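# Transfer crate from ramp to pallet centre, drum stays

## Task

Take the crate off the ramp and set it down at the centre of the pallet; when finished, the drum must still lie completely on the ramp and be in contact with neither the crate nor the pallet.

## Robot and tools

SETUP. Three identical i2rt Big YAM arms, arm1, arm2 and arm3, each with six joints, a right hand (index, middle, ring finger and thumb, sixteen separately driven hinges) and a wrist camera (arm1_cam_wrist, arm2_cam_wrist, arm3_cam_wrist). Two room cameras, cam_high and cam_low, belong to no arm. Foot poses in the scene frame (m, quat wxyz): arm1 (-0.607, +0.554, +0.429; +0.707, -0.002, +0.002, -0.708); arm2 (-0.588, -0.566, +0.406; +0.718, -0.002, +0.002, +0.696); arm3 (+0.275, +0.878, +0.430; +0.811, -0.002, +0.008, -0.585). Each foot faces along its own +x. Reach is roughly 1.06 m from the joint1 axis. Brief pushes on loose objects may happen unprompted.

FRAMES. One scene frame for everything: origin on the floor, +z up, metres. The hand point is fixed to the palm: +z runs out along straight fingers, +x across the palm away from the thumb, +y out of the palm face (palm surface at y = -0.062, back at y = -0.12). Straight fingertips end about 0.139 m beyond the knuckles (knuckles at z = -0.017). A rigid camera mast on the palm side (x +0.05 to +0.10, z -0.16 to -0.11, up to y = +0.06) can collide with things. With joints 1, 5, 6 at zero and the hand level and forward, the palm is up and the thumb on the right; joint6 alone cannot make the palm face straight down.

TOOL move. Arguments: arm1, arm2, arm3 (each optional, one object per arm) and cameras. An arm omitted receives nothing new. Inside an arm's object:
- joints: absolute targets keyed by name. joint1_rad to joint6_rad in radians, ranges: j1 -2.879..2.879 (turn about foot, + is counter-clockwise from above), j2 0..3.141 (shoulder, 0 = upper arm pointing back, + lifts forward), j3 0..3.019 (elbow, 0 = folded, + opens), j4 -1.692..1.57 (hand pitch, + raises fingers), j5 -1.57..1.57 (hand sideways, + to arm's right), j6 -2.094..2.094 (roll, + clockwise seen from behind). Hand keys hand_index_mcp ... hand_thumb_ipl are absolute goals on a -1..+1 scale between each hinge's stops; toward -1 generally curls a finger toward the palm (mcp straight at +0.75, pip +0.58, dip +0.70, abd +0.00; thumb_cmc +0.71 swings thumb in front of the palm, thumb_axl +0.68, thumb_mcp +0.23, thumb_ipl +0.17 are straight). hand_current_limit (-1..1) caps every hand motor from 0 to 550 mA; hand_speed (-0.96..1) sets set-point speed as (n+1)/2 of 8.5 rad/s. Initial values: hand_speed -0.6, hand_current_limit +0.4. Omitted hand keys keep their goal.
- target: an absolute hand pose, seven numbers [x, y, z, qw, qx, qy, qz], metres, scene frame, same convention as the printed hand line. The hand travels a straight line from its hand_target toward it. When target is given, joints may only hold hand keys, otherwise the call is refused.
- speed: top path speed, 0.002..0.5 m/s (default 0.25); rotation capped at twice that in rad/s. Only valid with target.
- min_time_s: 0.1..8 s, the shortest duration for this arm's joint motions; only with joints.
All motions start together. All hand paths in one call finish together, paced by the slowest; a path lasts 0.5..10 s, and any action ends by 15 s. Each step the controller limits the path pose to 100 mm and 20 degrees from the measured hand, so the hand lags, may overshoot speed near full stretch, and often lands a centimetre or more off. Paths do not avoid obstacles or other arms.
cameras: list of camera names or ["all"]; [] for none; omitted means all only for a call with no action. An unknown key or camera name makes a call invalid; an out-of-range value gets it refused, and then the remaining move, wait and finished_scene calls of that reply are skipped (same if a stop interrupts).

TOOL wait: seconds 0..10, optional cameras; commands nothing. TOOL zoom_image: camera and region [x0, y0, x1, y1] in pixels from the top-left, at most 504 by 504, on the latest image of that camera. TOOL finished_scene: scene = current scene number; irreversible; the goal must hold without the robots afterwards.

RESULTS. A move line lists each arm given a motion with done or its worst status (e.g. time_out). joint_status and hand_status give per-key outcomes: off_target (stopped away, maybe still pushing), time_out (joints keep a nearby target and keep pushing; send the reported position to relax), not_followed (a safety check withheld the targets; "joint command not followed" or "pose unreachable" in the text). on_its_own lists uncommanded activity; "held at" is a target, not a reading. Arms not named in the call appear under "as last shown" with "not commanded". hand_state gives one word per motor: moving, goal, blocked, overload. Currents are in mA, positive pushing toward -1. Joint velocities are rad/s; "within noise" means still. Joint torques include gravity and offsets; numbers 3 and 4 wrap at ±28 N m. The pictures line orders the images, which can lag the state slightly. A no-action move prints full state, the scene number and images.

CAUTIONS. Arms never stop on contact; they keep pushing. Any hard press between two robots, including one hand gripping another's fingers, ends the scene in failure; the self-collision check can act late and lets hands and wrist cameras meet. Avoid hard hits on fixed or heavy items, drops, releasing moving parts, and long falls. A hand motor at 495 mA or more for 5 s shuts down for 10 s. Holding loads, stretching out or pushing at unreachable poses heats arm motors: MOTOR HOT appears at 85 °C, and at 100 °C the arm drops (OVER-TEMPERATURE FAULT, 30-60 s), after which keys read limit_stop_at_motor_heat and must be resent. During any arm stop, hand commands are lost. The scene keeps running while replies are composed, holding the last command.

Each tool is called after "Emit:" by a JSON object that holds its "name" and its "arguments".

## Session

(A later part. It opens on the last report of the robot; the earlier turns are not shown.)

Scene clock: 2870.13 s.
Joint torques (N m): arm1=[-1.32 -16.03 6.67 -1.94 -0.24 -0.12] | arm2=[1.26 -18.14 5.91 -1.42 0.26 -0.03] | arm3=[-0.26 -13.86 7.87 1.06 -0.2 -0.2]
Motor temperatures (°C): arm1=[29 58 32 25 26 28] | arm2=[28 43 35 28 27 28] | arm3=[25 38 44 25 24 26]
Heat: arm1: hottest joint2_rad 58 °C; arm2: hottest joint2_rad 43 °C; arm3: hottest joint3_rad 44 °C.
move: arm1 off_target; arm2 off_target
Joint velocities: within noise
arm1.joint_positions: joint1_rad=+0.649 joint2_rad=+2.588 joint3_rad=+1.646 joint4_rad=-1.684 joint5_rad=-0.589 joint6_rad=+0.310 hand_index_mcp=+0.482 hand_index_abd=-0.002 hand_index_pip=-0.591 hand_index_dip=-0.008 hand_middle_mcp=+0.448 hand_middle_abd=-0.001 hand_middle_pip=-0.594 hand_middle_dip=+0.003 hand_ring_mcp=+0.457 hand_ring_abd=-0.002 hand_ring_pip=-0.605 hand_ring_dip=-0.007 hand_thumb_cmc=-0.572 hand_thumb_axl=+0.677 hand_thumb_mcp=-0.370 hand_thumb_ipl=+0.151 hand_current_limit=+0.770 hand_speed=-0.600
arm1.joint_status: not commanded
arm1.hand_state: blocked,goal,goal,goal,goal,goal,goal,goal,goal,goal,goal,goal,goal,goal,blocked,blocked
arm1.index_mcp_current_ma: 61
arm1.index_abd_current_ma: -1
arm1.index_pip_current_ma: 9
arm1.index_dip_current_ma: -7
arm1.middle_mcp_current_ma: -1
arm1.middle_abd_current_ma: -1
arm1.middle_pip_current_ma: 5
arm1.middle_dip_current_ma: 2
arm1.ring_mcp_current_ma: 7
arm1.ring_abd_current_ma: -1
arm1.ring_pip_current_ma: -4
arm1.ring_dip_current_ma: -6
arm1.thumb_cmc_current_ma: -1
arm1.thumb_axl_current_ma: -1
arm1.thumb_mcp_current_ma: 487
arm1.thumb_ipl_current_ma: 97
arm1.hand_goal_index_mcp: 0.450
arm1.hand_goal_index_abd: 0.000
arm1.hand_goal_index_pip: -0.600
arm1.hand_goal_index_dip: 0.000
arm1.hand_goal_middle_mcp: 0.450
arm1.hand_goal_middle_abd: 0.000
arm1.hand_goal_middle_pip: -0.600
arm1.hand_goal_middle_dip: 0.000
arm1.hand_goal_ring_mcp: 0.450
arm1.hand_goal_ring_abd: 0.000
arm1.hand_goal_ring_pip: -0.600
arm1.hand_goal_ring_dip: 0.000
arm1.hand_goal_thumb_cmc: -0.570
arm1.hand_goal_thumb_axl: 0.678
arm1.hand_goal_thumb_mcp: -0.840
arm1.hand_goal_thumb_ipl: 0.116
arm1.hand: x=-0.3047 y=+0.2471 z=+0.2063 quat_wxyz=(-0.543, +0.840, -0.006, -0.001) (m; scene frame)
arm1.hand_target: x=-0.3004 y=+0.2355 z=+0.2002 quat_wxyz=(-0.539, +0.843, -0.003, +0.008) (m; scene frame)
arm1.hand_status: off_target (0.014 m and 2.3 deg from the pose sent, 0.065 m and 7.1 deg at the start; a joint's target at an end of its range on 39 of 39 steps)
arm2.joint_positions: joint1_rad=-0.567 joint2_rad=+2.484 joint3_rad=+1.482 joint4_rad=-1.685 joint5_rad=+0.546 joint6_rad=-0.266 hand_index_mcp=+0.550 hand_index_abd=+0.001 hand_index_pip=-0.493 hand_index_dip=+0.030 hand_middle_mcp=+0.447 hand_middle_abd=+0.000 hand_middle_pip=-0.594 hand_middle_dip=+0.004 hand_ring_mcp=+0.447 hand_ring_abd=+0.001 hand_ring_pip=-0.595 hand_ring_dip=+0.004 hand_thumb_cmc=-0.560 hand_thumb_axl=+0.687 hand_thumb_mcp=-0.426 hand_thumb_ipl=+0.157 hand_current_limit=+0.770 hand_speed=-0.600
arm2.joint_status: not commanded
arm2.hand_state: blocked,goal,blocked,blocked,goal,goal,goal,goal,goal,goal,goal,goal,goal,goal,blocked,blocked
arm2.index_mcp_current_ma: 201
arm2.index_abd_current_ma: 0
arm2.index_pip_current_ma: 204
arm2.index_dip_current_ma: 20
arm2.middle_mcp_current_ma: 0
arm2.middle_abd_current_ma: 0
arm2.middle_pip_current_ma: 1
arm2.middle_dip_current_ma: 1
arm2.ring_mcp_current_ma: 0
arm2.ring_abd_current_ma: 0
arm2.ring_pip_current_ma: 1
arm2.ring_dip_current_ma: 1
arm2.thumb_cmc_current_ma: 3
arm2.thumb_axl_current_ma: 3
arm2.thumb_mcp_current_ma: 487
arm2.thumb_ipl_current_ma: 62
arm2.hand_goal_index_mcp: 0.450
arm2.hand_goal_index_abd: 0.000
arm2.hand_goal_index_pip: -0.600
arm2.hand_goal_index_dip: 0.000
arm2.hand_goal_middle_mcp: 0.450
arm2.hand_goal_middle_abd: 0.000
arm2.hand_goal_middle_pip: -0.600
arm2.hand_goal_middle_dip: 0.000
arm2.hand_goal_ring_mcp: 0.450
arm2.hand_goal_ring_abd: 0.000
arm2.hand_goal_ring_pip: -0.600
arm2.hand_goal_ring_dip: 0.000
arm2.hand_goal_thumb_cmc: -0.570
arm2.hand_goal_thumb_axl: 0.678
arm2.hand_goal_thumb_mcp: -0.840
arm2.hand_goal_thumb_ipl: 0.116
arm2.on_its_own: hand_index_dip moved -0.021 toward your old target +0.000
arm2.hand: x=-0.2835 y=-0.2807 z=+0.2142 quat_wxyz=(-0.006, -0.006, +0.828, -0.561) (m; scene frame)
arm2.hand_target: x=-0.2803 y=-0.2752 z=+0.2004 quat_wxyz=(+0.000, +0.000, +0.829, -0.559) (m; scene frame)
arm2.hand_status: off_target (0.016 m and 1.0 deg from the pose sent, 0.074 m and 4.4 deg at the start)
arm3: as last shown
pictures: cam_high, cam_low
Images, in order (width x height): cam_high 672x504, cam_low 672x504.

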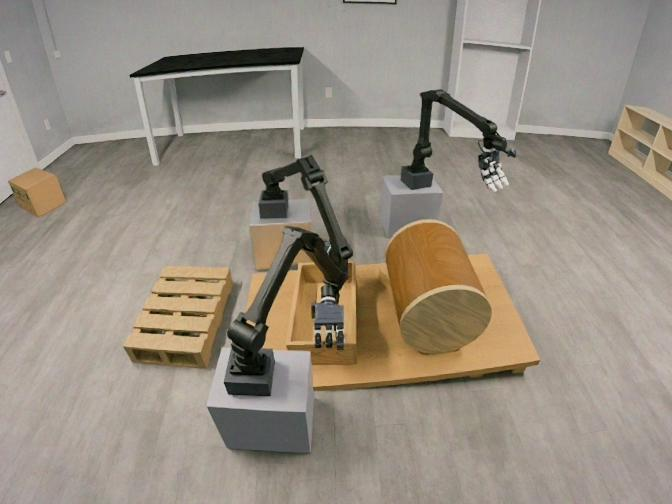

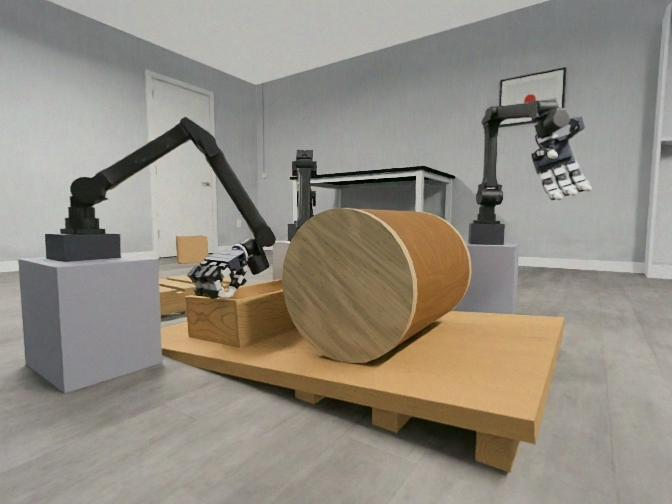

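Emit:
{"name": "move", "arguments": {"arm1": {"target":[-0.325,0.215,0.235,0.5592,-0.829,0,0],"speed":0.2,"joints":{"hand_thumb_mcp":-0.444,"hand_thumb_ipl":0.17,"hand_index_mcp":0.914,"hand_middle_mcp":0.914,"hand_ring_mcp":0.914,"hand_index_pip":0.726,"hand_middle_pip":0.726,"hand_ring_pip":0.726,"hand_index_dip":-0.17,"hand_middle_dip":-0.17,"hand_ring_dip":-0.17}}, "arm2": {"target":[-0.285,-0.25,0.235,0,0,0.829,-0.5592],"speed":0.2,"joints":{"hand_thumb_mcp":-0.444,"hand_thumb_ipl":0.17,"hand_index_mcp":0.914,"hand_middle_mcp":0.914,"hand_ring_mcp":0.914,"hand_index_pip":0.726,"hand_middle_pip":0.726,"hand_ring_pip":0.726,"hand_index_dip":-0.17,"hand_middle_dip":-0.17,"hand_ring_dip":-0.17}}}}

Emit:
{"name": "move", "arguments": {"arm1": {"target":[-0.325,0.195,0.16,0.5592,-0.829,0,0],"speed":0.1}, "arm2": {"target":[-0.285,-0.24,0.16,0,0,0.829,-0.5592],"speed":0.1}}}

Emit:
{"name": "move", "arguments": {"arm1": {"target":[-0.325,0.19,0.125,0.5592,-0.829,0,0],"speed":0.06}, "arm2": {"target":[-0.285,-0.235,0.125,0,0,0.829,-0.5592],"speed":0.06}, "cameras": ["arm1_cam_wrist","arm2_cam_wrist","cam_low"]}}

Scene clock: 3088.63 s.
Joint torques (N m): arm1=[-0.56 -18.73 3.12 -2.1 -0.13 -0.15] | arm2=[1.85 -21.66 4.27 -2.58 0.22 -0.11] | arm3=[-0.32 -13.86 7.82 1.13 -0.22 -0.19]
Motor temperatures (°C): arm1=[29 44 34 25 25 28] | arm2=[28 39 36 27 27 28] | arm3=[25 38 44 25 24 26]
Heat: arm1: hottest joint2_rad 44 °C; arm2: hottest joint2_rad 39 °C; arm3: hottest joint3_rad 44 °C.
move: arm1 off_target; arm2 off_target
Joint velocities: within noise
arm1.joint_positions: joint1_rad=+0.595 joint2_rad=+2.541 joint3_rad=+1.625 joint4_rad=-1.684 joint5_rad=-0.544 joint6_rad=+0.300 hand_index_mcp=+0.893 hand_index_abd=-0.002 hand_index_pip=+0.719 hand_index_dip=-0.173 hand_middle_mcp=+0.896 hand_middle_abd=-0.001 hand_middle_pip=+0.718 hand_middle_dip=-0.173 hand_ring_mcp=+0.895 hand_ring_abd=-0.002 hand_ring_pip=+0.718 hand_ring_dip=-0.173 hand_thumb_cmc=-0.572 hand_thumb_axl=+0.677 hand_thumb_mcp=-0.437 hand_thumb_ipl=+0.173 hand_current_limit=+0.770 hand_speed=-0.600
arm1.joint_status: hand_index_mcp off_target (ended at +0.893, target +0.914); the others done
arm1.hand_state: blocked,goal,goal,goal,goal,goal,goal,goal,goal,goal,goal,goal,goal,goal,goal,goal
arm1.index_mcp_current_ma: -33
arm1.index_abd_current_ma: -1
arm1.index_pip_current_ma: -6
arm1.index_dip_current_ma: -2
arm1.middle_mcp_current_ma: -26
arm1.middle_abd_current_ma: -1
arm1.middle_pip_current_ma: -8
arm1.middle_dip_current_ma: -1
arm1.ring_mcp_current_ma: -30
arm1.ring_abd_current_ma: -1
arm1.ring_pip_current_ma: -8
arm1.ring_dip_current_ma: -2
arm1.thumb_cmc_current_ma: -1
arm1.thumb_axl_current_ma: -1
arm1.thumb_mcp_current_ma: 9
arm1.thumb_ipl_current_ma: 3
arm1.hand_goal_index_mcp: 0.914
arm1.hand_goal_index_abd: 0.000
arm1.hand_goal_index_pip: 0.726
arm1.hand_goal_index_dip: -0.170
arm1.hand_goal_middle_mcp: 0.914
arm1.hand_goal_middle_abd: 0.000
arm1.hand_goal_middle_pip: 0.726
arm1.hand_goal_middle_dip: -0.170
arm1.hand_goal_ring_mcp: 0.914
arm1.hand_goal_ring_abd: 0.000
arm1.hand_goal_ring_pip: 0.726
arm1.hand_goal_ring_dip: -0.170
arm1.hand_goal_thumb_cmc: -0.570
arm1.hand_goal_thumb_axl: 0.678
arm1.hand_goal_thumb_mcp: -0.444
arm1.hand_goal_thumb_ipl: 0.170
arm1.hand: x=-0.3254 y=+0.2236 z=+0.2227 quat_wxyz=(-0.529, +0.849, -0.009, +0.004) (m; scene frame)
arm1.hand_target: x=-0.3252 y=+0.2156 z=+0.2345 quat_wxyz=(-0.522, +0.853, -0.006, +0.013) (m; scene frame)
arm1.hand_status: off_target (0.015 m and 4.3 deg from the pose sent, 0.048 m and 2.3 deg at the start; a joint's target at an end of its range on 43 of 43 steps)
arm2.joint_positions: joint1_rad=-0.543 joint2_rad=+2.448 joint3_rad=+1.501 joint4_rad=-1.685 joint5_rad=+0.525 joint6_rad=-0.264 hand_index_mcp=+0.894 hand_index_abd=+0.001 hand_index_pip=+0.718 hand_index_dip=-0.173 hand_middle_mcp=+0.894 hand_middle_abd=+0.000 hand_middle_pip=+0.717 hand_middle_dip=-0.167 hand_ring_mcp=+0.895 hand_ring_abd=+0.001 hand_ring_pip=+0.719 hand_ring_dip=-0.167 hand_thumb_cmc=-0.568 hand_thumb_axl=+0.680 hand_thumb_mcp=-0.436 hand_thumb_ipl=+0.173 hand_current_limit=+0.770 hand_speed=-0.600
arm2.joint_status: hand_index_mcp off_target (ended at +0.894, target +0.914); the others done
arm2.hand_state: blocked,goal,goal,goal,goal,goal,goal,goal,goal,goal,goal,goal,goal,goal,goal,goal
arm2.index_mcp_current_ma: -11
arm2.index_abd_current_ma: 0
arm2.index_pip_current_ma: -2
arm2.index_dip_current_ma: 0
arm2.middle_mcp_current_ma: -11
arm2.middle_abd_current_ma: 0
arm2.middle_pip_current_ma: -2
arm2.middle_dip_current_ma: 0
arm2.ring_mcp_current_ma: -10
arm2.ring_abd_current_ma: 0
arm2.ring_pip_current_ma: -1
arm2.ring_dip_current_ma: 0
arm2.thumb_cmc_current_ma: 0
arm2.thumb_axl_current_ma: 0
arm2.thumb_mcp_current_ma: 3
arm2.thumb_ipl_current_ma: 1
arm2.hand_goal_index_mcp: 0.914
arm2.hand_goal_index_abd: 0.000
arm2.hand_goal_index_pip: 0.726
arm2.hand_goal_index_dip: -0.170
arm2.hand_goal_middle_mcp: 0.914
arm2.hand_goal_middle_abd: 0.000
arm2.hand_goal_middle_pip: 0.726
arm2.hand_goal_middle_dip: -0.170
arm2.hand_goal_ring_mcp: 0.914
arm2.hand_goal_ring_abd: 0.000
arm2.hand_goal_ring_pip: 0.726
arm2.hand_goal_ring_dip: -0.170
arm2.hand_goal_thumb_cmc: -0.570
arm2.hand_goal_thumb_axl: 0.678
arm2.hand_goal_thumb_mcp: -0.444
arm2.hand_goal_thumb_ipl: 0.170
arm2.hand: x=-0.2827 y=-0.2558 z=+0.2286 quat_wxyz=(+0.005, -0.001, +0.842, -0.540) (m; scene frame)
arm2.hand_target: x=-0.2851 y=-0.2504 z=+0.2348 quat_wxyz=(+0.008, -0.004, +0.841, -0.541) (m; scene frame)
arm2.hand_status: off_target (0.009 m and 2.7 deg from the pose sent, 0.037 m and 1.0 deg at the start; a joint's target at an end of its range on 38 of 43 steps)
arm3: as last shown
pictures: none

Scene clock: 3090.00 s.
Joint torques (N m): arm1=[-0.97 -15.97 5.86 -2.02 -0.18 -0.11] | arm2=[2.08 -20.66 5.24 -2.47 0.19 0] | arm3=[-0.44 -13.68 7.79 1.05 -0.19 -0.22]
Motor temperatures (°C): arm1=[29 44 34 25 25 28] | arm2=[28 39 36 27 27 28] | arm3=[25 38 44 25 24 26]
Heat: arm1: hottest joint2_rad 44 °C; arm2: hottest joint2_rad 39 °C; arm3: hottest joint3_rad 44 °C.
move: arm1 off_target; arm2 done
Joint velocities: within noise
arm1.joint_positions: joint1_rad=+0.575 joint2_rad=+2.705 joint3_rad=+1.760 joint4_rad=-1.684 joint5_rad=-0.525 joint6_rad=+0.280 hand_index_mcp=+0.893 hand_index_abd=-0.002 hand_index_pip=+0.719 hand_index_dip=-0.173 hand_middle_mcp=+0.896 hand_middle_abd=-0.001 hand_middle_pip=+0.718 hand_middle_dip=-0.173 hand_ring_mcp=+0.895 hand_ring_abd=-0.002 hand_ring_pip=+0.718 hand_ring_dip=-0.173 hand_thumb_cmc=-0.572 hand_thumb_axl=+0.677 hand_thumb_mcp=-0.438 hand_thumb_ipl=+0.173 hand_current_limit=+0.770 hand_speed=-0.600
arm1.joint_status: not commanded
arm1.hand_state: blocked,goal,goal,goal,goal,goal,goal,goal,goal,goal,goal,goal,goal,goal,goal,goal
arm1.index_mcp_current_ma: -33
arm1.index_abd_current_ma: -1
arm1.index_pip_current_ma: -6
arm1.index_dip_current_ma: -2
arm1.middle_mcp_current_ma: -26
arm1.middle_abd_current_ma: -1
arm1.middle_pip_current_ma: -8
arm1.middle_dip_current_ma: -1
arm1.ring_mcp_current_ma: -30
arm1.ring_abd_current_ma: -1
arm1.ring_pip_current_ma: -7
arm1.ring_dip_current_ma: -2
arm1.thumb_cmc_current_ma: -1
arm1.thumb_axl_current_ma: -1
arm1.thumb_mcp_current_ma: 8
arm1.thumb_ipl_current_ma: 3
arm1.hand_goal_index_mcp: 0.914
arm1.hand_goal_index_abd: 0.000
arm1.hand_goal_index_pip: 0.726
arm1.hand_goal_index_dip: -0.170
arm1.hand_goal_middle_mcp: 0.914
arm1.hand_goal_middle_abd: 0.000
arm1.hand_goal_middle_pip: 0.726
arm1.hand_goal_middle_dip: -0.170
arm1.hand_goal_ring_mcp: 0.914
arm1.hand_goal_ring_abd: 0.000
arm1.hand_goal_ring_pip: 0.726
arm1.hand_goal_ring_dip: -0.170
arm1.hand_goal_thumb_cmc: -0.570
arm1.hand_goal_thumb_axl: 0.678
arm1.hand_goal_thumb_mcp: -0.444
arm1.hand_goal_thumb_ipl: 0.170
arm1.hand: x=-0.3300 y=+0.2108 z=+0.1613 quat_wxyz=(-0.536, +0.844, -0.009, +0.000) (m; scene frame)
arm1.hand_target: x=-0.3254 y=+0.1957 z=+0.1603 quat_wxyz=(-0.527, +0.850, -0.004, +0.011) (m; scene frame)
arm1.hand_status: off_target (0.017 m and 3.3 deg from the pose sent, 0.069 m and 4.3 deg at the start; a joint's target at an end of its range on 41 of 41 steps)
arm2.joint_positions: joint1_rad=-0.534 joint2_rad=+2.625 joint3_rad=+1.638 joint4_rad=-1.685 joint5_rad=+0.510 joint6_rad=-0.250 hand_index_mcp=+0.894 hand_index_abd=+0.001 hand_index_pip=+0.718 hand_index_dip=-0.173 hand_middle_mcp=+0.894 hand_middle_abd=+0.000 hand_middle_pip=+0.717 hand_middle_dip=-0.167 hand_ring_mcp=+0.895 hand_ring_abd=+0.001 hand_ring_pip=+0.719 hand_ring_dip=-0.167 hand_thumb_cmc=-0.568 hand_thumb_axl=+0.680 hand_thumb_mcp=-0.437 hand_thumb_ipl=+0.173 hand_current_limit=+0.770 hand_speed=-0.600
arm2.joint_status: not commanded
arm2.hand_state: blocked,goal,goal,goal,goal,goal,goal,goal,goal,goal,goal,goal,goal,goal,goal,goal
arm2.index_mcp_current_ma: -11
arm2.index_abd_current_ma: 0
arm2.index_pip_current_ma: -2
arm2.index_dip_current_ma: 0
arm2.middle_mcp_current_ma: -11
arm2.middle_abd_current_ma: 0
arm2.middle_pip_current_ma: -2
arm2.middle_dip_current_ma: 0
arm2.ring_mcp_current_ma: -10
arm2.ring_abd_current_ma: 0
arm2.ring_pip_current_ma: -1
arm2.ring_dip_current_ma: 0
arm2.thumb_cmc_current_ma: 0
arm2.thumb_axl_current_ma: 0
arm2.thumb_mcp_current_ma: 2
arm2.thumb_ipl_current_ma: 1
arm2.hand_goal_index_mcp: 0.914
arm2.hand_goal_index_abd: 0.000
arm2.hand_goal_index_pip: 0.726
arm2.hand_goal_index_dip: -0.170
arm2.hand_goal_middle_mcp: 0.914
arm2.hand_goal_middle_abd: 0.000
arm2.hand_goal_middle_pip: 0.726
arm2.hand_goal_middle_dip: -0.170
arm2.hand_goal_ring_mcp: 0.914
arm2.hand_goal_ring_abd: 0.000
arm2.hand_goal_ring_pip: 0.726
arm2.hand_goal_ring_dip: -0.170
arm2.hand_goal_thumb_cmc: -0.570
arm2.hand_goal_thumb_axl: 0.678
arm2.hand_goal_thumb_mcp: -0.444
arm2.hand_goal_thumb_ipl: 0.170
arm2.hand: x=-0.2825 y=-0.2462 z=+0.1641 quat_wxyz=(-0.004, -0.001, +0.834, -0.552) (m; scene frame)
arm2.hand_target: x=-0.2852 y=-0.2403 z=+0.1600 quat_wxyz=(+0.001, -0.001, +0.831, -0.556) (m; scene frame)
arm2.hand_status: done (0.008 m and 1.1 deg from the pose sent, 0.070 m and 2.7 deg at the start; a joint's target at an end of its range on 21 of 41 steps)
arm3.joint_positions: joint1_rad=+0.296 joint2_rad=+1.520 joint3_rad=+1.311 joint4_rad=-1.212 joint5_rad=-0.303 joint6_rad=+0.310 hand_index_mcp=+0.481 hand_index_abd=-0.001 hand_index_pip=+0.279 hand_index_dip=+0.398 hand_middle_mcp=+0.481 hand_middle_abd=+0.000 hand_middle_pip=+0.279 hand_middle_dip=+0.402 hand_ring_mcp=+0.481 hand_ring_abd=+0.004 hand_ring_pip=+0.279 hand_ring_dip=+0.398 hand_thumb_cmc=-0.568 hand_thumb_axl=+0.680 hand_thumb_mcp=+0.096 hand_thumb_ipl=+0.001 hand_current_limit=+0.400 hand_speed=-0.600
arm3.joint_status: not commanded
arm3.hand_state: goal,goal,goal,goal,goal,goal,goal,goal,goal,goal,goal,goal,goal,goal,goal,goal
arm3.index_mcp_current_ma: 0
arm3.index_abd_current_ma: 0
arm3.index_pip_current_ma: 0
arm3.index_dip_current_ma: -1
arm3.middle_mcp_current_ma: 0
arm3.middle_abd_current_ma: 0
arm3.middle_pip_current_ma: 0
arm3.middle_dip_current_ma: 1
arm3.ring_mcp_current_ma: 0
arm3.ring_abd_current_ma: 2
arm3.ring_pip_current_ma: 0
arm3.ring_dip_current_ma: -1
arm3.thumb_cmc_current_ma: 1
arm3.thumb_axl_current_ma: 1
arm3.thumb_mcp_current_ma: -3
arm3.thumb_ipl_current_ma: 0
arm3.hand_goal_index_mcp: 0.480
arm3.hand_goal_index_abd: 0.000
arm3.hand_goal_index_pip: 0.280
arm3.hand_goal_index_dip: 0.400
arm3.hand_goal_middle_mcp: 0.480
arm3.hand_goal_middle_abd: 0.000
arm3.hand_goal_middle_pip: 0.280
arm3.hand_goal_middle_dip: 0.400
arm3.hand_goal_ring_mcp: 0.480
arm3.hand_goal_ring_abd: 0.000
arm3.hand_goal_ring_pip: 0.280
arm3.hand_goal_ring_dip: 0.400
arm3.hand_goal_thumb_cmc: -0.570
arm3.hand_goal_thumb_axl: 0.678
arm3.hand_goal_thumb_mcp: 0.100
arm3.hand_goal_thumb_ipl: 0.000
arm3.hand: x=+0.6047 y=+0.4275 z=+0.6150 quat_wxyz=(-0.005, +0.974, +0.161, +0.160) (m; scene frame)
arm3.hand_target: x=+0.6057 y=+0.4300 z=+0.6222 quat_wxyz=(+0.005, +0.972, +0.170, +0.164) (m; scene frame)
arm3.hand_status: not commanded
pictures: none
led back after a hold (arm1 arm): the arm was led back toward your command in small steps, so it may still be short of it.
pose unreachable (arm1 arm): on one or more control steps of this call this arm could not follow its commanded pose, so it was not sent that pose on those steps. It may still have moved: this result reports where it is.
cause: moving toward the commanded pose would bring a part of the arm too close to another arm (the arm2 arm, along the way the arms are being sent, or toward where that arm still pushes).
pose unreachable (arm2 arm): on one or more control steps of this call this arm could not follow its commanded pose, so it was not sent that pose on those steps. It may still have moved: this result reports where it is.
cause: moving toward the commanded pose would bring a part of the arm too close to another arm (the arm1 arm, along the way the arms are being sent, or toward where that arm still pushes).

Scene clock: 3091.27 s.
Joint torques (N m): arm1=[-0.62 -17.96 3.47 -1.96 -0.26 -0.04] | arm2=[2.2 -19.14 5.64 -1.73 0.07 -0.19] | arm3=[-0.56 -14.27 7.9 1.05 -0.22 -0.21]
Motor temperatures (°C): arm1=[29 44 34 25 25 28] | arm2=[28 39 36 27 27 28] | arm3=[25 38 44 25 24 26]
Heat: arm1: hottest joint2_rad 44 °C; arm2: hottest joint2_rad 39 °C; arm3: hottest joint3_rad 44 °C.
move: arm1 not_followed; arm2 off_target
Joint velocities: within noise
arm1.joint_positions: joint1_rad=+0.575 joint2_rad=+2.705 joint3_rad=+1.760 joint4_rad=-1.684 joint5_rad=-0.525 joint6_rad=+0.280 hand_index_mcp=+0.893 hand_index_abd=-0.002 hand_index_pip=+0.719 hand_index_dip=-0.173 hand_middle_mcp=+0.896 hand_middle_abd=-0.001 hand_middle_pip=+0.718 hand_middle_dip=-0.173 hand_ring_mcp=+0.895 hand_ring_abd=-0.002 hand_ring_pip=+0.718 hand_ring_dip=-0.173 hand_thumb_cmc=-0.572 hand_thumb_axl=+0.677 hand_thumb_mcp=-0.438 hand_thumb_ipl=+0.173 hand_current_limit=+0.770 hand_speed=-0.600
arm1.joint_status: not commanded
arm1.hand_state: blocked,goal,goal,goal,goal,goal,goal,goal,goal,goal,goal,goal,goal,goal,goal,goal
arm1.index_mcp_current_ma: -33
arm1.index_abd_current_ma: -1
arm1.index_pip_current_ma: -6
arm1.index_dip_current_ma: -2
arm1.middle_mcp_current_ma: -26
arm1.middle_abd_current_ma: -1
arm1.middle_pip_current_ma: -8
arm1.middle_dip_current_ma: -1
arm1.ring_mcp_current_ma: -30
arm1.ring_abd_current_ma: -1
arm1.ring_pip_current_ma: -7
arm1.ring_dip_current_ma: -2
arm1.thumb_cmc_current_ma: -1
arm1.thumb_axl_current_ma: -1
arm1.thumb_mcp_current_ma: 8
arm1.thumb_ipl_current_ma: 3
arm1.hand_goal_index_mcp: 0.914
arm1.hand_goal_index_abd: 0.000
arm1.hand_goal_index_pip: 0.726
arm1.hand_goal_index_dip: -0.170
arm1.hand_goal_middle_mcp: 0.914
arm1.hand_goal_middle_abd: 0.000
arm1.hand_goal_middle_pip: 0.726
arm1.hand_goal_middle_dip: -0.170
arm1.hand_goal_ring_mcp: 0.914
arm1.hand_goal_ring_abd: 0.000
arm1.hand_goal_ring_pip: 0.726
arm1.hand_goal_ring_dip: -0.170
arm1.hand_goal_thumb_cmc: -0.570
arm1.hand_goal_thumb_axl: 0.678
arm1.hand_goal_thumb_mcp: -0.444
arm1.hand_goal_thumb_ipl: 0.170
arm1.hand: x=-0.3299 y=+0.2107 z=+0.1613 quat_wxyz=(-0.536, +0.844, -0.009, +0.000) (m; scene frame)
arm1.hand_target: x=-0.3299 y=+0.2107 z=+0.1613 quat_wxyz=(-0.536, +0.844, -0.009, +0.000) (m; scene frame)
arm1.hand_status: not_followed (0.042 m and 3.3 deg from the pose sent, 0.042 m and 3.3 deg at the start; a joint's target at an end of its range on 21 of 21 steps)
arm2.joint_positions: joint1_rad=-0.530 joint2_rad=+2.693 joint3_rad=+1.716 joint4_rad=-1.703 joint5_rad=+0.508 joint6_rad=-0.221 hand_index_mcp=+0.934 hand_index_abd=+0.001 hand_index_pip=+0.718 hand_index_dip=-0.173 hand_middle_mcp=+0.894 hand_middle_abd=+0.000 hand_middle_pip=+0.717 hand_middle_dip=-0.167 hand_ring_mcp=+0.895 hand_ring_abd=+0.001 hand_ring_pip=+0.719 hand_ring_dip=-0.167 hand_thumb_cmc=-0.568 hand_thumb_axl=+0.680 hand_thumb_mcp=-0.437 hand_thumb_ipl=+0.173 hand_current_limit=+0.770 hand_speed=-0.600
arm2.joint_status: not commanded
arm2.hand_state: blocked,goal,goal,goal,goal,goal,goal,goal,goal,goal,goal,goal,goal,goal,goal,goal
arm2.index_mcp_current_ma: 11
arm2.index_abd_current_ma: 0
arm2.index_pip_current_ma: -2
arm2.index_dip_current_ma: 0
arm2.middle_mcp_current_ma: -11
arm2.middle_abd_current_ma: 0
arm2.middle_pip_current_ma: -2
arm2.middle_dip_current_ma: 0
arm2.ring_mcp_current_ma: -10
arm2.ring_abd_current_ma: 0
arm2.ring_pip_current_ma: -1
arm2.ring_dip_current_ma: 0
arm2.thumb_cmc_current_ma: 0
arm2.thumb_axl_current_ma: 0
arm2.thumb_mcp_current_ma: 2
arm2.thumb_ipl_current_ma: 1
arm2.hand_goal_index_mcp: 0.914
arm2.hand_goal_index_abd: 0.000
arm2.hand_goal_index_pip: 0.726
arm2.hand_goal_index_dip: -0.170
arm2.hand_goal_middle_mcp: 0.914
arm2.hand_goal_middle_abd: 0.000
arm2.hand_goal_middle_pip: 0.726
arm2.hand_goal_middle_dip: -0.170
arm2.hand_goal_ring_mcp: 0.914
arm2.hand_goal_ring_abd: 0.000
arm2.hand_goal_ring_pip: 0.726
arm2.hand_goal_ring_dip: -0.170
arm2.hand_goal_thumb_cmc: -0.570
arm2.hand_goal_thumb_axl: 0.678
arm2.hand_goal_thumb_mcp: -0.444
arm2.hand_goal_thumb_ipl: 0.170
arm2.hand: x=-0.2770 y=-0.2374 z=+0.1428 quat_wxyz=(+0.003, +0.008, +0.832, -0.555) (m; scene frame)
arm2.hand_target: x=-0.2852 y=-0.2355 z=+0.1256 quat_wxyz=(+0.000, +0.000, +0.829, -0.559) (m; scene frame)
arm2.hand_status: off_target (0.020 m and 1.2 deg from the pose sent, 0.041 m and 1.1 deg at the start)
arm3: as last shown
pictures: arm1_cam_wrist, arm2_cam_wrist, cam_low
led back after a hold (arm2 arm): the arm was led back toward your command in small steps, so it may still be short of it.
pose unreachable (arm1 arm): on one or more control steps of this call this arm could not follow its commanded pose, so it was not sent that pose on those steps. On the call's last step it was still not sent that pose. It may still have moved: this result reports where it is.
cause: moving toward the commanded pose would bring a part of the arm too close to another arm (the arm2 arm, along the way the arms are being sent, or toward where that arm still pushes).
pose unreachable (arm2 arm): on one or more control steps of this call this arm could not follow its commanded pose, so it was not sent that pose on those steps. It may still have moved: this result reports where it is.
cause: moving toward the commanded pose would bring a part of the arm too close to another arm (the arm1 arm, where that arm would come to rest).
Images, in order (width x height): arm1_cam_wrist 672x504, arm2_cam_wrist 672x504, cam_low 672x504.

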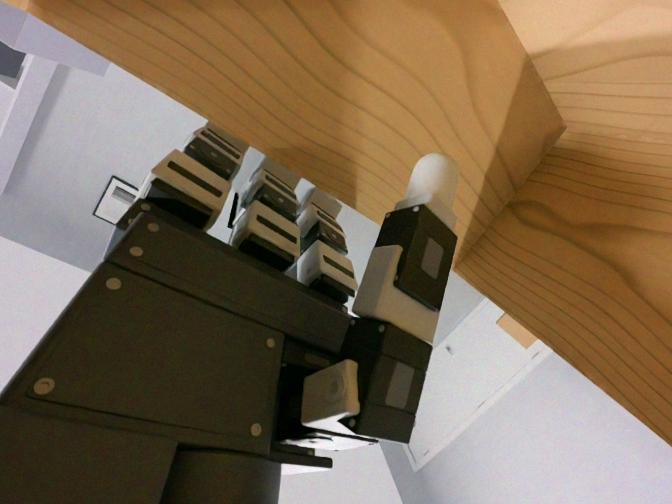

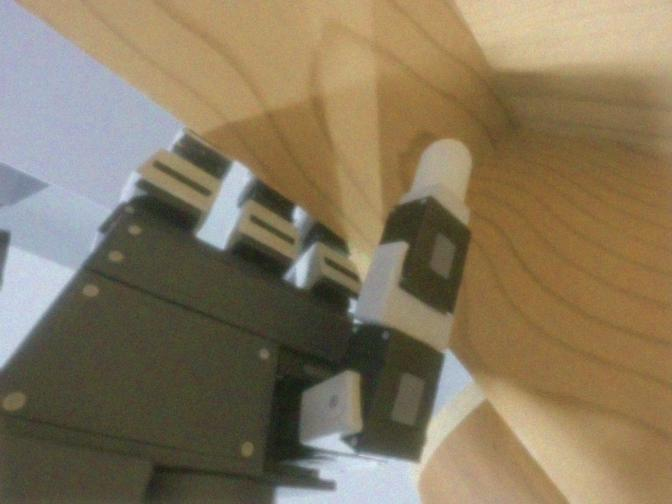

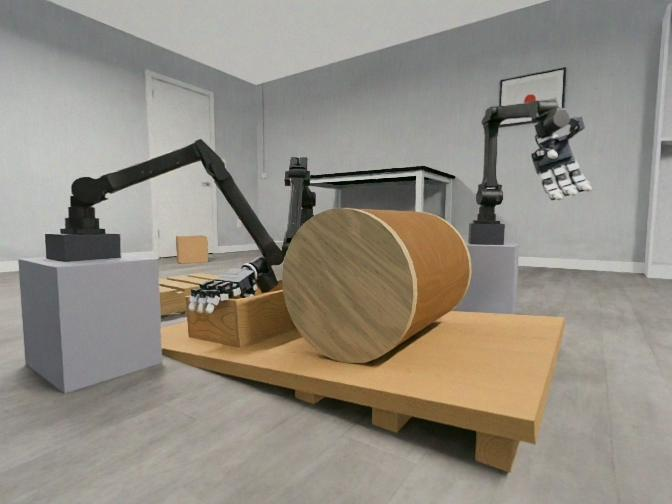

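Emit:
{"name": "move", "arguments": {"arm1": {"target":[-0.355,0.19,0.16,0.5592,-0.829,0,0],"speed":0.1}, "arm2": {"target":[-0.255,-0.235,0.16,0,0,0.829,-0.5592],"speed":0.1}}}

Emit:
{"name": "move", "arguments": {"arm1": {"target":[-0.355,0.19,0.125,0.5592,-0.829,0,0],"speed":0.06}, "arm2": {"target":[-0.255,-0.235,0.125,0,0,0.829,-0.5592],"speed":0.06}, "cameras": ["arm1_cam_wrist","arm2_cam_wrist","cam_low"]}}

Scene clock: 3107.47 s.
Joint torques (N m): arm1=[0.38 -16.97 3.4 -1.95 -0.25 -0.02] | arm2=[0.26 -23.47 3.64 -1.84 0.39 -0.3] | arm3=[-0.44 -14.21 7.87 0.96 -0.25 -0.2]
Motor temperatures (°C): arm1=[29 45 33 25 25 28] | arm2=[28 40 35 27 27 28] | arm3=[25 38 44 25 24 26]
Heat: arm1: hottest joint2_rad 45 °C; arm2: hottest joint2_rad 40 °C; arm3: hottest joint3_rad 44 °C.
move: arm1 not_followed; arm2 done
Joint velocities: within noise
arm1.joint_positions: joint1_rad=+0.575 joint2_rad=+2.705 joint3_rad=+1.760 joint4_rad=-1.684 joint5_rad=-0.525 joint6_rad=+0.280 hand_index_mcp=+0.893 hand_index_abd=-0.002 hand_index_pip=+0.719 hand_index_dip=-0.173 hand_middle_mcp=+0.896 hand_middle_abd=-0.001 hand_middle_pip=+0.718 hand_middle_dip=-0.173 hand_ring_mcp=+0.895 hand_ring_abd=-0.002 hand_ring_pip=+0.718 hand_ring_dip=-0.173 hand_thumb_cmc=-0.572 hand_thumb_axl=+0.677 hand_thumb_mcp=-0.438 hand_thumb_ipl=+0.173 hand_current_limit=+0.770 hand_speed=-0.600
arm1.joint_status: not commanded
arm1.hand_state: blocked,goal,goal,goal,goal,goal,goal,goal,goal,goal,goal,goal,goal,goal,goal,goal
arm1.index_mcp_current_ma: -33
arm1.index_abd_current_ma: -1
arm1.index_pip_current_ma: -6
arm1.index_dip_current_ma: -2
arm1.middle_mcp_current_ma: -26
arm1.middle_abd_current_ma: -1
arm1.middle_pip_current_ma: -8
arm1.middle_dip_current_ma: -1
arm1.ring_mcp_current_ma: -30
arm1.ring_abd_current_ma: -1
arm1.ring_pip_current_ma: -7
arm1.ring_dip_current_ma: -2
arm1.thumb_cmc_current_ma: -1
arm1.thumb_axl_current_ma: -1
arm1.thumb_mcp_current_ma: 8
arm1.thumb_ipl_current_ma: 3
arm1.hand_goal_index_mcp: 0.914
arm1.hand_goal_index_abd: 0.000
arm1.hand_goal_index_pip: 0.726
arm1.hand_goal_index_dip: -0.170
arm1.hand_goal_middle_mcp: 0.914
arm1.hand_goal_middle_abd: 0.000
arm1.hand_goal_middle_pip: 0.726
arm1.hand_goal_middle_dip: -0.170
arm1.hand_goal_ring_mcp: 0.914
arm1.hand_goal_ring_abd: 0.000
arm1.hand_goal_ring_pip: 0.726
arm1.hand_goal_ring_dip: -0.170
arm1.hand_goal_thumb_cmc: -0.570
arm1.hand_goal_thumb_axl: 0.678
arm1.hand_goal_thumb_mcp: -0.444
arm1.hand_goal_thumb_ipl: 0.170
arm1.hand: x=-0.3300 y=+0.2106 z=+0.1613 quat_wxyz=(-0.536, +0.844, -0.009, +0.000) (m; scene frame)
arm1.hand_target: x=-0.3300 y=+0.2106 z=+0.1613 quat_wxyz=(-0.536, +0.844, -0.009, +0.000) (m; scene frame)
arm1.hand_status: not_followed (0.032 m and 3.3 deg from the pose sent, 0.033 m and 3.3 deg at the start; a joint's target at an end of its range on 26 of 27 steps)
arm2.joint_positions: joint1_rad=-0.551 joint2_rad=+2.665 joint3_rad=+1.716 joint4_rad=-1.703 joint5_rad=+0.546 joint6_rad=-0.251 hand_index_mcp=+0.907 hand_index_abd=+0.001 hand_index_pip=+0.718 hand_index_dip=-0.173 hand_middle_mcp=+0.894 hand_middle_abd=+0.000 hand_middle_pip=+0.717 hand_middle_dip=-0.167 hand_ring_mcp=+0.895 hand_ring_abd=+0.001 hand_ring_pip=+0.719 hand_ring_dip=-0.167 hand_thumb_cmc=-0.568 hand_thumb_axl=+0.680 hand_thumb_mcp=-0.437 hand_thumb_ipl=+0.173 hand_current_limit=+0.770 hand_speed=-0.600
arm2.joint_status: not commanded
arm2.hand_state: goal,goal,goal,goal,goal,goal,goal,goal,goal,goal,goal,goal,goal,goal,goal,goal
arm2.index_mcp_current_ma: -2
arm2.index_abd_current_ma: 0
arm2.index_pip_current_ma: -2
arm2.index_dip_current_ma: 0
arm2.middle_mcp_current_ma: -11
arm2.middle_abd_current_ma: 0
arm2.middle_pip_current_ma: -2
arm2.middle_dip_current_ma: 0
arm2.ring_mcp_current_ma: -10
arm2.ring_abd_current_ma: 0
arm2.ring_pip_current_ma: -1
arm2.ring_dip_current_ma: 0
arm2.thumb_cmc_current_ma: 0
arm2.thumb_axl_current_ma: 0
arm2.thumb_mcp_current_ma: 2
arm2.thumb_ipl_current_ma: 1
arm2.hand_goal_index_mcp: 0.914
arm2.hand_goal_index_abd: 0.000
arm2.hand_goal_index_pip: 0.726
arm2.hand_goal_index_dip: -0.170
arm2.hand_goal_middle_mcp: 0.914
arm2.hand_goal_middle_abd: 0.000
arm2.hand_goal_middle_pip: 0.726
arm2.hand_goal_middle_dip: -0.170
arm2.hand_goal_ring_mcp: 0.914
arm2.hand_goal_ring_abd: 0.000
arm2.hand_goal_ring_pip: 0.726
arm2.hand_goal_ring_dip: -0.170
arm2.hand_goal_thumb_cmc: -0.570
arm2.hand_goal_thumb_axl: 0.678
arm2.hand_goal_thumb_mcp: -0.444
arm2.hand_goal_thumb_ipl: 0.170
arm2.on_its_own: hand_index_mcp moved -0.028 to your old target +0.914
arm2.hand: x=-0.2602 y=-0.2354 z=+0.1558 quat_wxyz=(+0.010, -0.001, +0.836, -0.549) (m; scene frame)
arm2.hand_target: x=-0.2552 y=-0.2354 z=+0.1599 quat_wxyz=(+0.006, -0.003, +0.838, -0.546) (m; scene frame)
arm2.hand_status: done (0.007 m and 1.8 deg from the pose sent, 0.028 m and 1.1 deg at the start; a joint's target at an end of its range on 37 of 38 steps)
arm3: as last shown
pictures: none
led back after a hold (arm2 arm): the arm was led back toward your command in small steps, so it may still be short of it.
pose unreachable (arm1 arm): on one or more control steps of this call this arm could not follow its commanded pose, so it was not sent that pose on those steps. On the call's last step it was still not sent that pose. It may still have moved: this result reports where it is.
cause: moving toward the commanded pose would bring a part of the arm too close to another arm (the arm2 arm, at the place that arm is still heading or pushing toward).
pose unreachable (arm2 arm): on one or more control steps of this call this arm could not follow its commanded pose, so it was not sent that pose on those steps. It may still have moved: this result reports where it is.
cause: moving toward the commanded pose would bring a part of the arm too close to another arm (the arm1 arm, along the way the arms are being sent, or toward where that arm still pushes).

Scene clock: 3108.87 s.
Joint torques (N m): arm1=[0.5 -17.96 3.47 -1.87 -0.19 -0.05] | arm2=[0.79 -19.19 4.6 -1.77 0.29 -0.2] | arm3=[-0.79 -14.1 7.92 1.07 -0.2 -0.21]
Motor temperatures (°C): arm1=[29 45 33 25 25 28] | arm2=[28 40 35 27 27 28] | arm3=[25 38 44 25 24 26]
Heat: arm1: hottest joint2_rad 45 °C; arm2: hottest joint2_rad 40 °C; arm3: hottest joint3_rad 44 °C.
move: arm1 not_followed; arm2 not_followed
Joint velocities: within noise
arm1.joint_positions: joint1_rad=+0.575 joint2_rad=+2.705 joint3_rad=+1.760 joint4_rad=-1.684 joint5_rad=-0.522 joint6_rad=+0.280 hand_index_mcp=+0.893 hand_index_abd=-0.002 hand_index_pip=+0.719 hand_index_dip=-0.173 hand_middle_mcp=+0.896 hand_middle_abd=-0.001 hand_middle_pip=+0.718 hand_middle_dip=-0.173 hand_ring_mcp=+0.895 hand_ring_abd=-0.002 hand_ring_pip=+0.718 hand_ring_dip=-0.173 hand_thumb_cmc=-0.572 hand_thumb_axl=+0.677 hand_thumb_mcp=-0.438 hand_thumb_ipl=+0.173 hand_current_limit=+0.770 hand_speed=-0.600
arm1.joint_status: not commanded
arm1.hand_state: blocked,goal,goal,goal,goal,goal,goal,goal,goal,goal,goal,goal,goal,goal,goal,goal
arm1.index_mcp_current_ma: -33
arm1.index_abd_current_ma: -1
arm1.index_pip_current_ma: -6
arm1.index_dip_current_ma: -2
arm1.middle_mcp_current_ma: -26
arm1.middle_abd_current_ma: -1
arm1.middle_pip_current_ma: -8
arm1.middle_dip_current_ma: -1
arm1.ring_mcp_current_ma: -30
arm1.ring_abd_current_ma: -1
arm1.ring_pip_current_ma: -7
arm1.ring_dip_current_ma: -2
arm1.thumb_cmc_current_ma: -1
arm1.thumb_axl_current_ma: -1
arm1.thumb_mcp_current_ma: 8
arm1.thumb_ipl_current_ma: 3
arm1.hand_goal_index_mcp: 0.914
arm1.hand_goal_index_abd: 0.000
arm1.hand_goal_index_pip: 0.726
arm1.hand_goal_index_dip: -0.170
arm1.hand_goal_middle_mcp: 0.914
arm1.hand_goal_middle_abd: 0.000
arm1.hand_goal_middle_pip: 0.726
arm1.hand_goal_middle_dip: -0.170
arm1.hand_goal_ring_mcp: 0.914
arm1.hand_goal_ring_abd: 0.000
arm1.hand_goal_ring_pip: 0.726
arm1.hand_goal_ring_dip: -0.170
arm1.hand_goal_thumb_cmc: -0.570
arm1.hand_goal_thumb_axl: 0.678
arm1.hand_goal_thumb_mcp: -0.444
arm1.hand_goal_thumb_ipl: 0.170
arm1.hand: x=-0.3304 y=+0.2105 z=+0.1612 quat_wxyz=(-0.536, +0.844, -0.008, -0.001) (m; scene frame)
arm1.hand_target: x=-0.3304 y=+0.2105 z=+0.1612 quat_wxyz=(-0.536, +0.844, -0.008, -0.001) (m; scene frame)
arm1.hand_status: not_followed (0.048 m and 3.3 deg from the pose sent, 0.049 m and 3.3 deg at the start; a joint's target at an end of its range on 31 of 32 steps)
arm2.joint_positions: joint1_rad=-0.551 joint2_rad=+2.696 joint3_rad=+1.755 joint4_rad=-1.705 joint5_rad=+0.547 joint6_rad=-0.249 hand_index_mcp=+0.949 hand_index_abd=-0.002 hand_index_pip=+0.718 hand_index_dip=-0.173 hand_middle_mcp=+0.905 hand_middle_abd=+0.000 hand_middle_pip=+0.717 hand_middle_dip=-0.167 hand_ring_mcp=+0.895 hand_ring_abd=+0.001 hand_ring_pip=+0.719 hand_ring_dip=-0.167 hand_thumb_cmc=-0.568 hand_thumb_axl=+0.680 hand_thumb_mcp=-0.437 hand_thumb_ipl=+0.173 hand_current_limit=+0.770 hand_speed=-0.600
arm2.joint_status: not commanded
arm2.hand_state: blocked,goal,goal,goal,goal,goal,goal,goal,goal,goal,goal,goal,goal,goal,goal,goal
arm2.index_mcp_current_ma: 30
arm2.index_abd_current_ma: 0
arm2.index_pip_current_ma: -2
arm2.index_dip_current_ma: 0
arm2.middle_mcp_current_ma: -3
arm2.middle_abd_current_ma: 0
arm2.middle_pip_current_ma: -2
arm2.middle_dip_current_ma: 0
arm2.ring_mcp_current_ma: -10
arm2.ring_abd_current_ma: 0
arm2.ring_pip_current_ma: -1
arm2.ring_dip_current_ma: 0
arm2.thumb_cmc_current_ma: 0
arm2.thumb_axl_current_ma: 0
arm2.thumb_mcp_current_ma: 2
arm2.thumb_ipl_current_ma: 1
arm2.hand_goal_index_mcp: 0.914
arm2.hand_goal_index_abd: 0.000
arm2.hand_goal_index_pip: 0.726
arm2.hand_goal_index_dip: -0.170
arm2.hand_goal_middle_mcp: 0.914
arm2.hand_goal_middle_abd: 0.000
arm2.hand_goal_middle_pip: 0.726
arm2.hand_goal_middle_dip: -0.170
arm2.hand_goal_ring_mcp: 0.914
arm2.hand_goal_ring_abd: 0.000
arm2.hand_goal_ring_pip: 0.726
arm2.hand_goal_ring_dip: -0.170
arm2.hand_goal_thumb_cmc: -0.570
arm2.hand_goal_thumb_axl: 0.678
arm2.hand_goal_thumb_mcp: -0.444
arm2.hand_goal_thumb_ipl: 0.170
arm2.hand: x=-0.2558 y=-0.2294 z=+0.1455 quat_wxyz=(+0.013, +0.000, +0.837, -0.547) (m; scene frame)
arm2.hand_target: x=-0.2662 y=-0.2451 z=+0.1244 quat_wxyz=(+0.002, -0.007, +0.827, -0.563) (m; scene frame)
arm2.hand_status: not_followed (0.021 m and 2.2 deg from the pose sent, 0.031 m and 1.8 deg at the start; a joint's target at an end of its range on 42 of 42 steps)
arm3: as last shown
pictures: arm1_cam_wrist, arm2_cam_wrist, cam_low
led back after a hold (arm2 arm): the arm was led back toward your command in small steps, so it may still be short of it.
pose unreachable (arm1 arm): on one or more control steps of this call this arm could not follow its commanded pose, so it was not sent that pose on those steps. On the call's last step it was still not sent that pose. It may still have moved: this result reports where it is.
cause: moving toward the commanded pose would bring a part of the arm too close to another arm (the arm2 arm, along the way the arms are being sent, or toward where that arm still pushes).
pose unreachable (arm2 arm): on one or more control steps of this call this arm could not follow its commanded pose, so it was not sent that pose on those steps. On the call's last step it was still not sent that pose. It may still have moved: this result reports where it is.
cause: moving toward the commanded pose would bring a part of the arm too close to another arm (the arm1 arm, along the way the arms are being sent, or toward where that arm still pushes).
Images, in order (width x height): arm1_cam_wrist 672x504, arm2_cam_wrist 672x504, cam_low 672x504.

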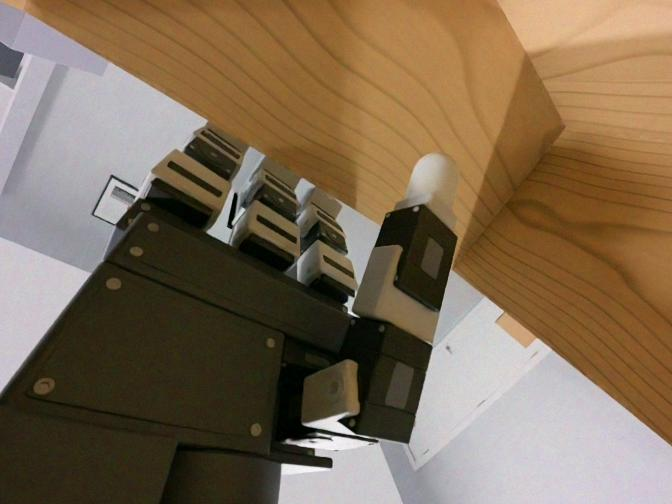

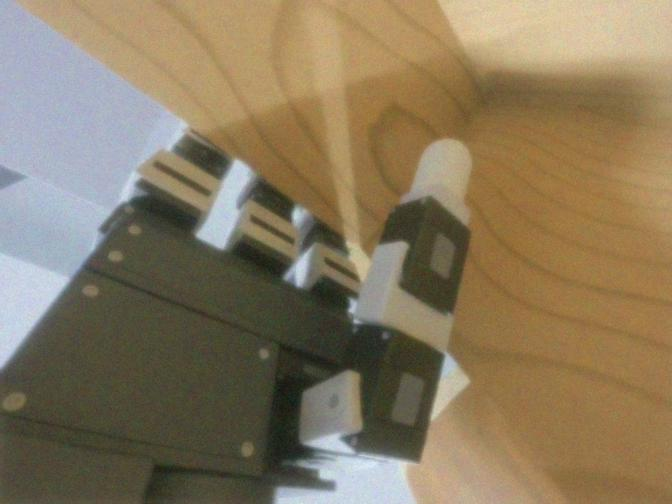

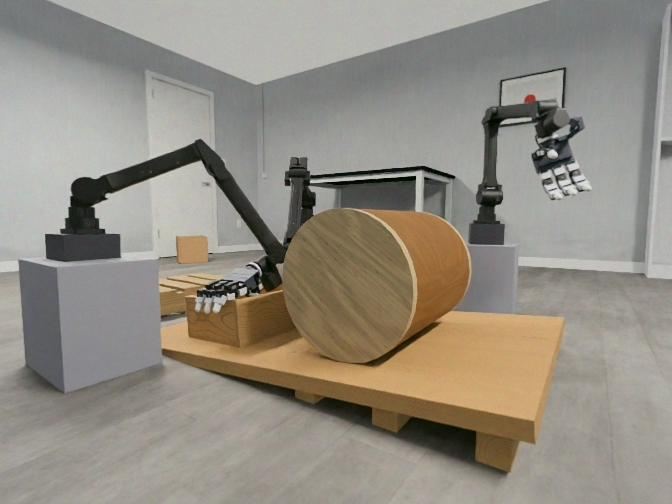

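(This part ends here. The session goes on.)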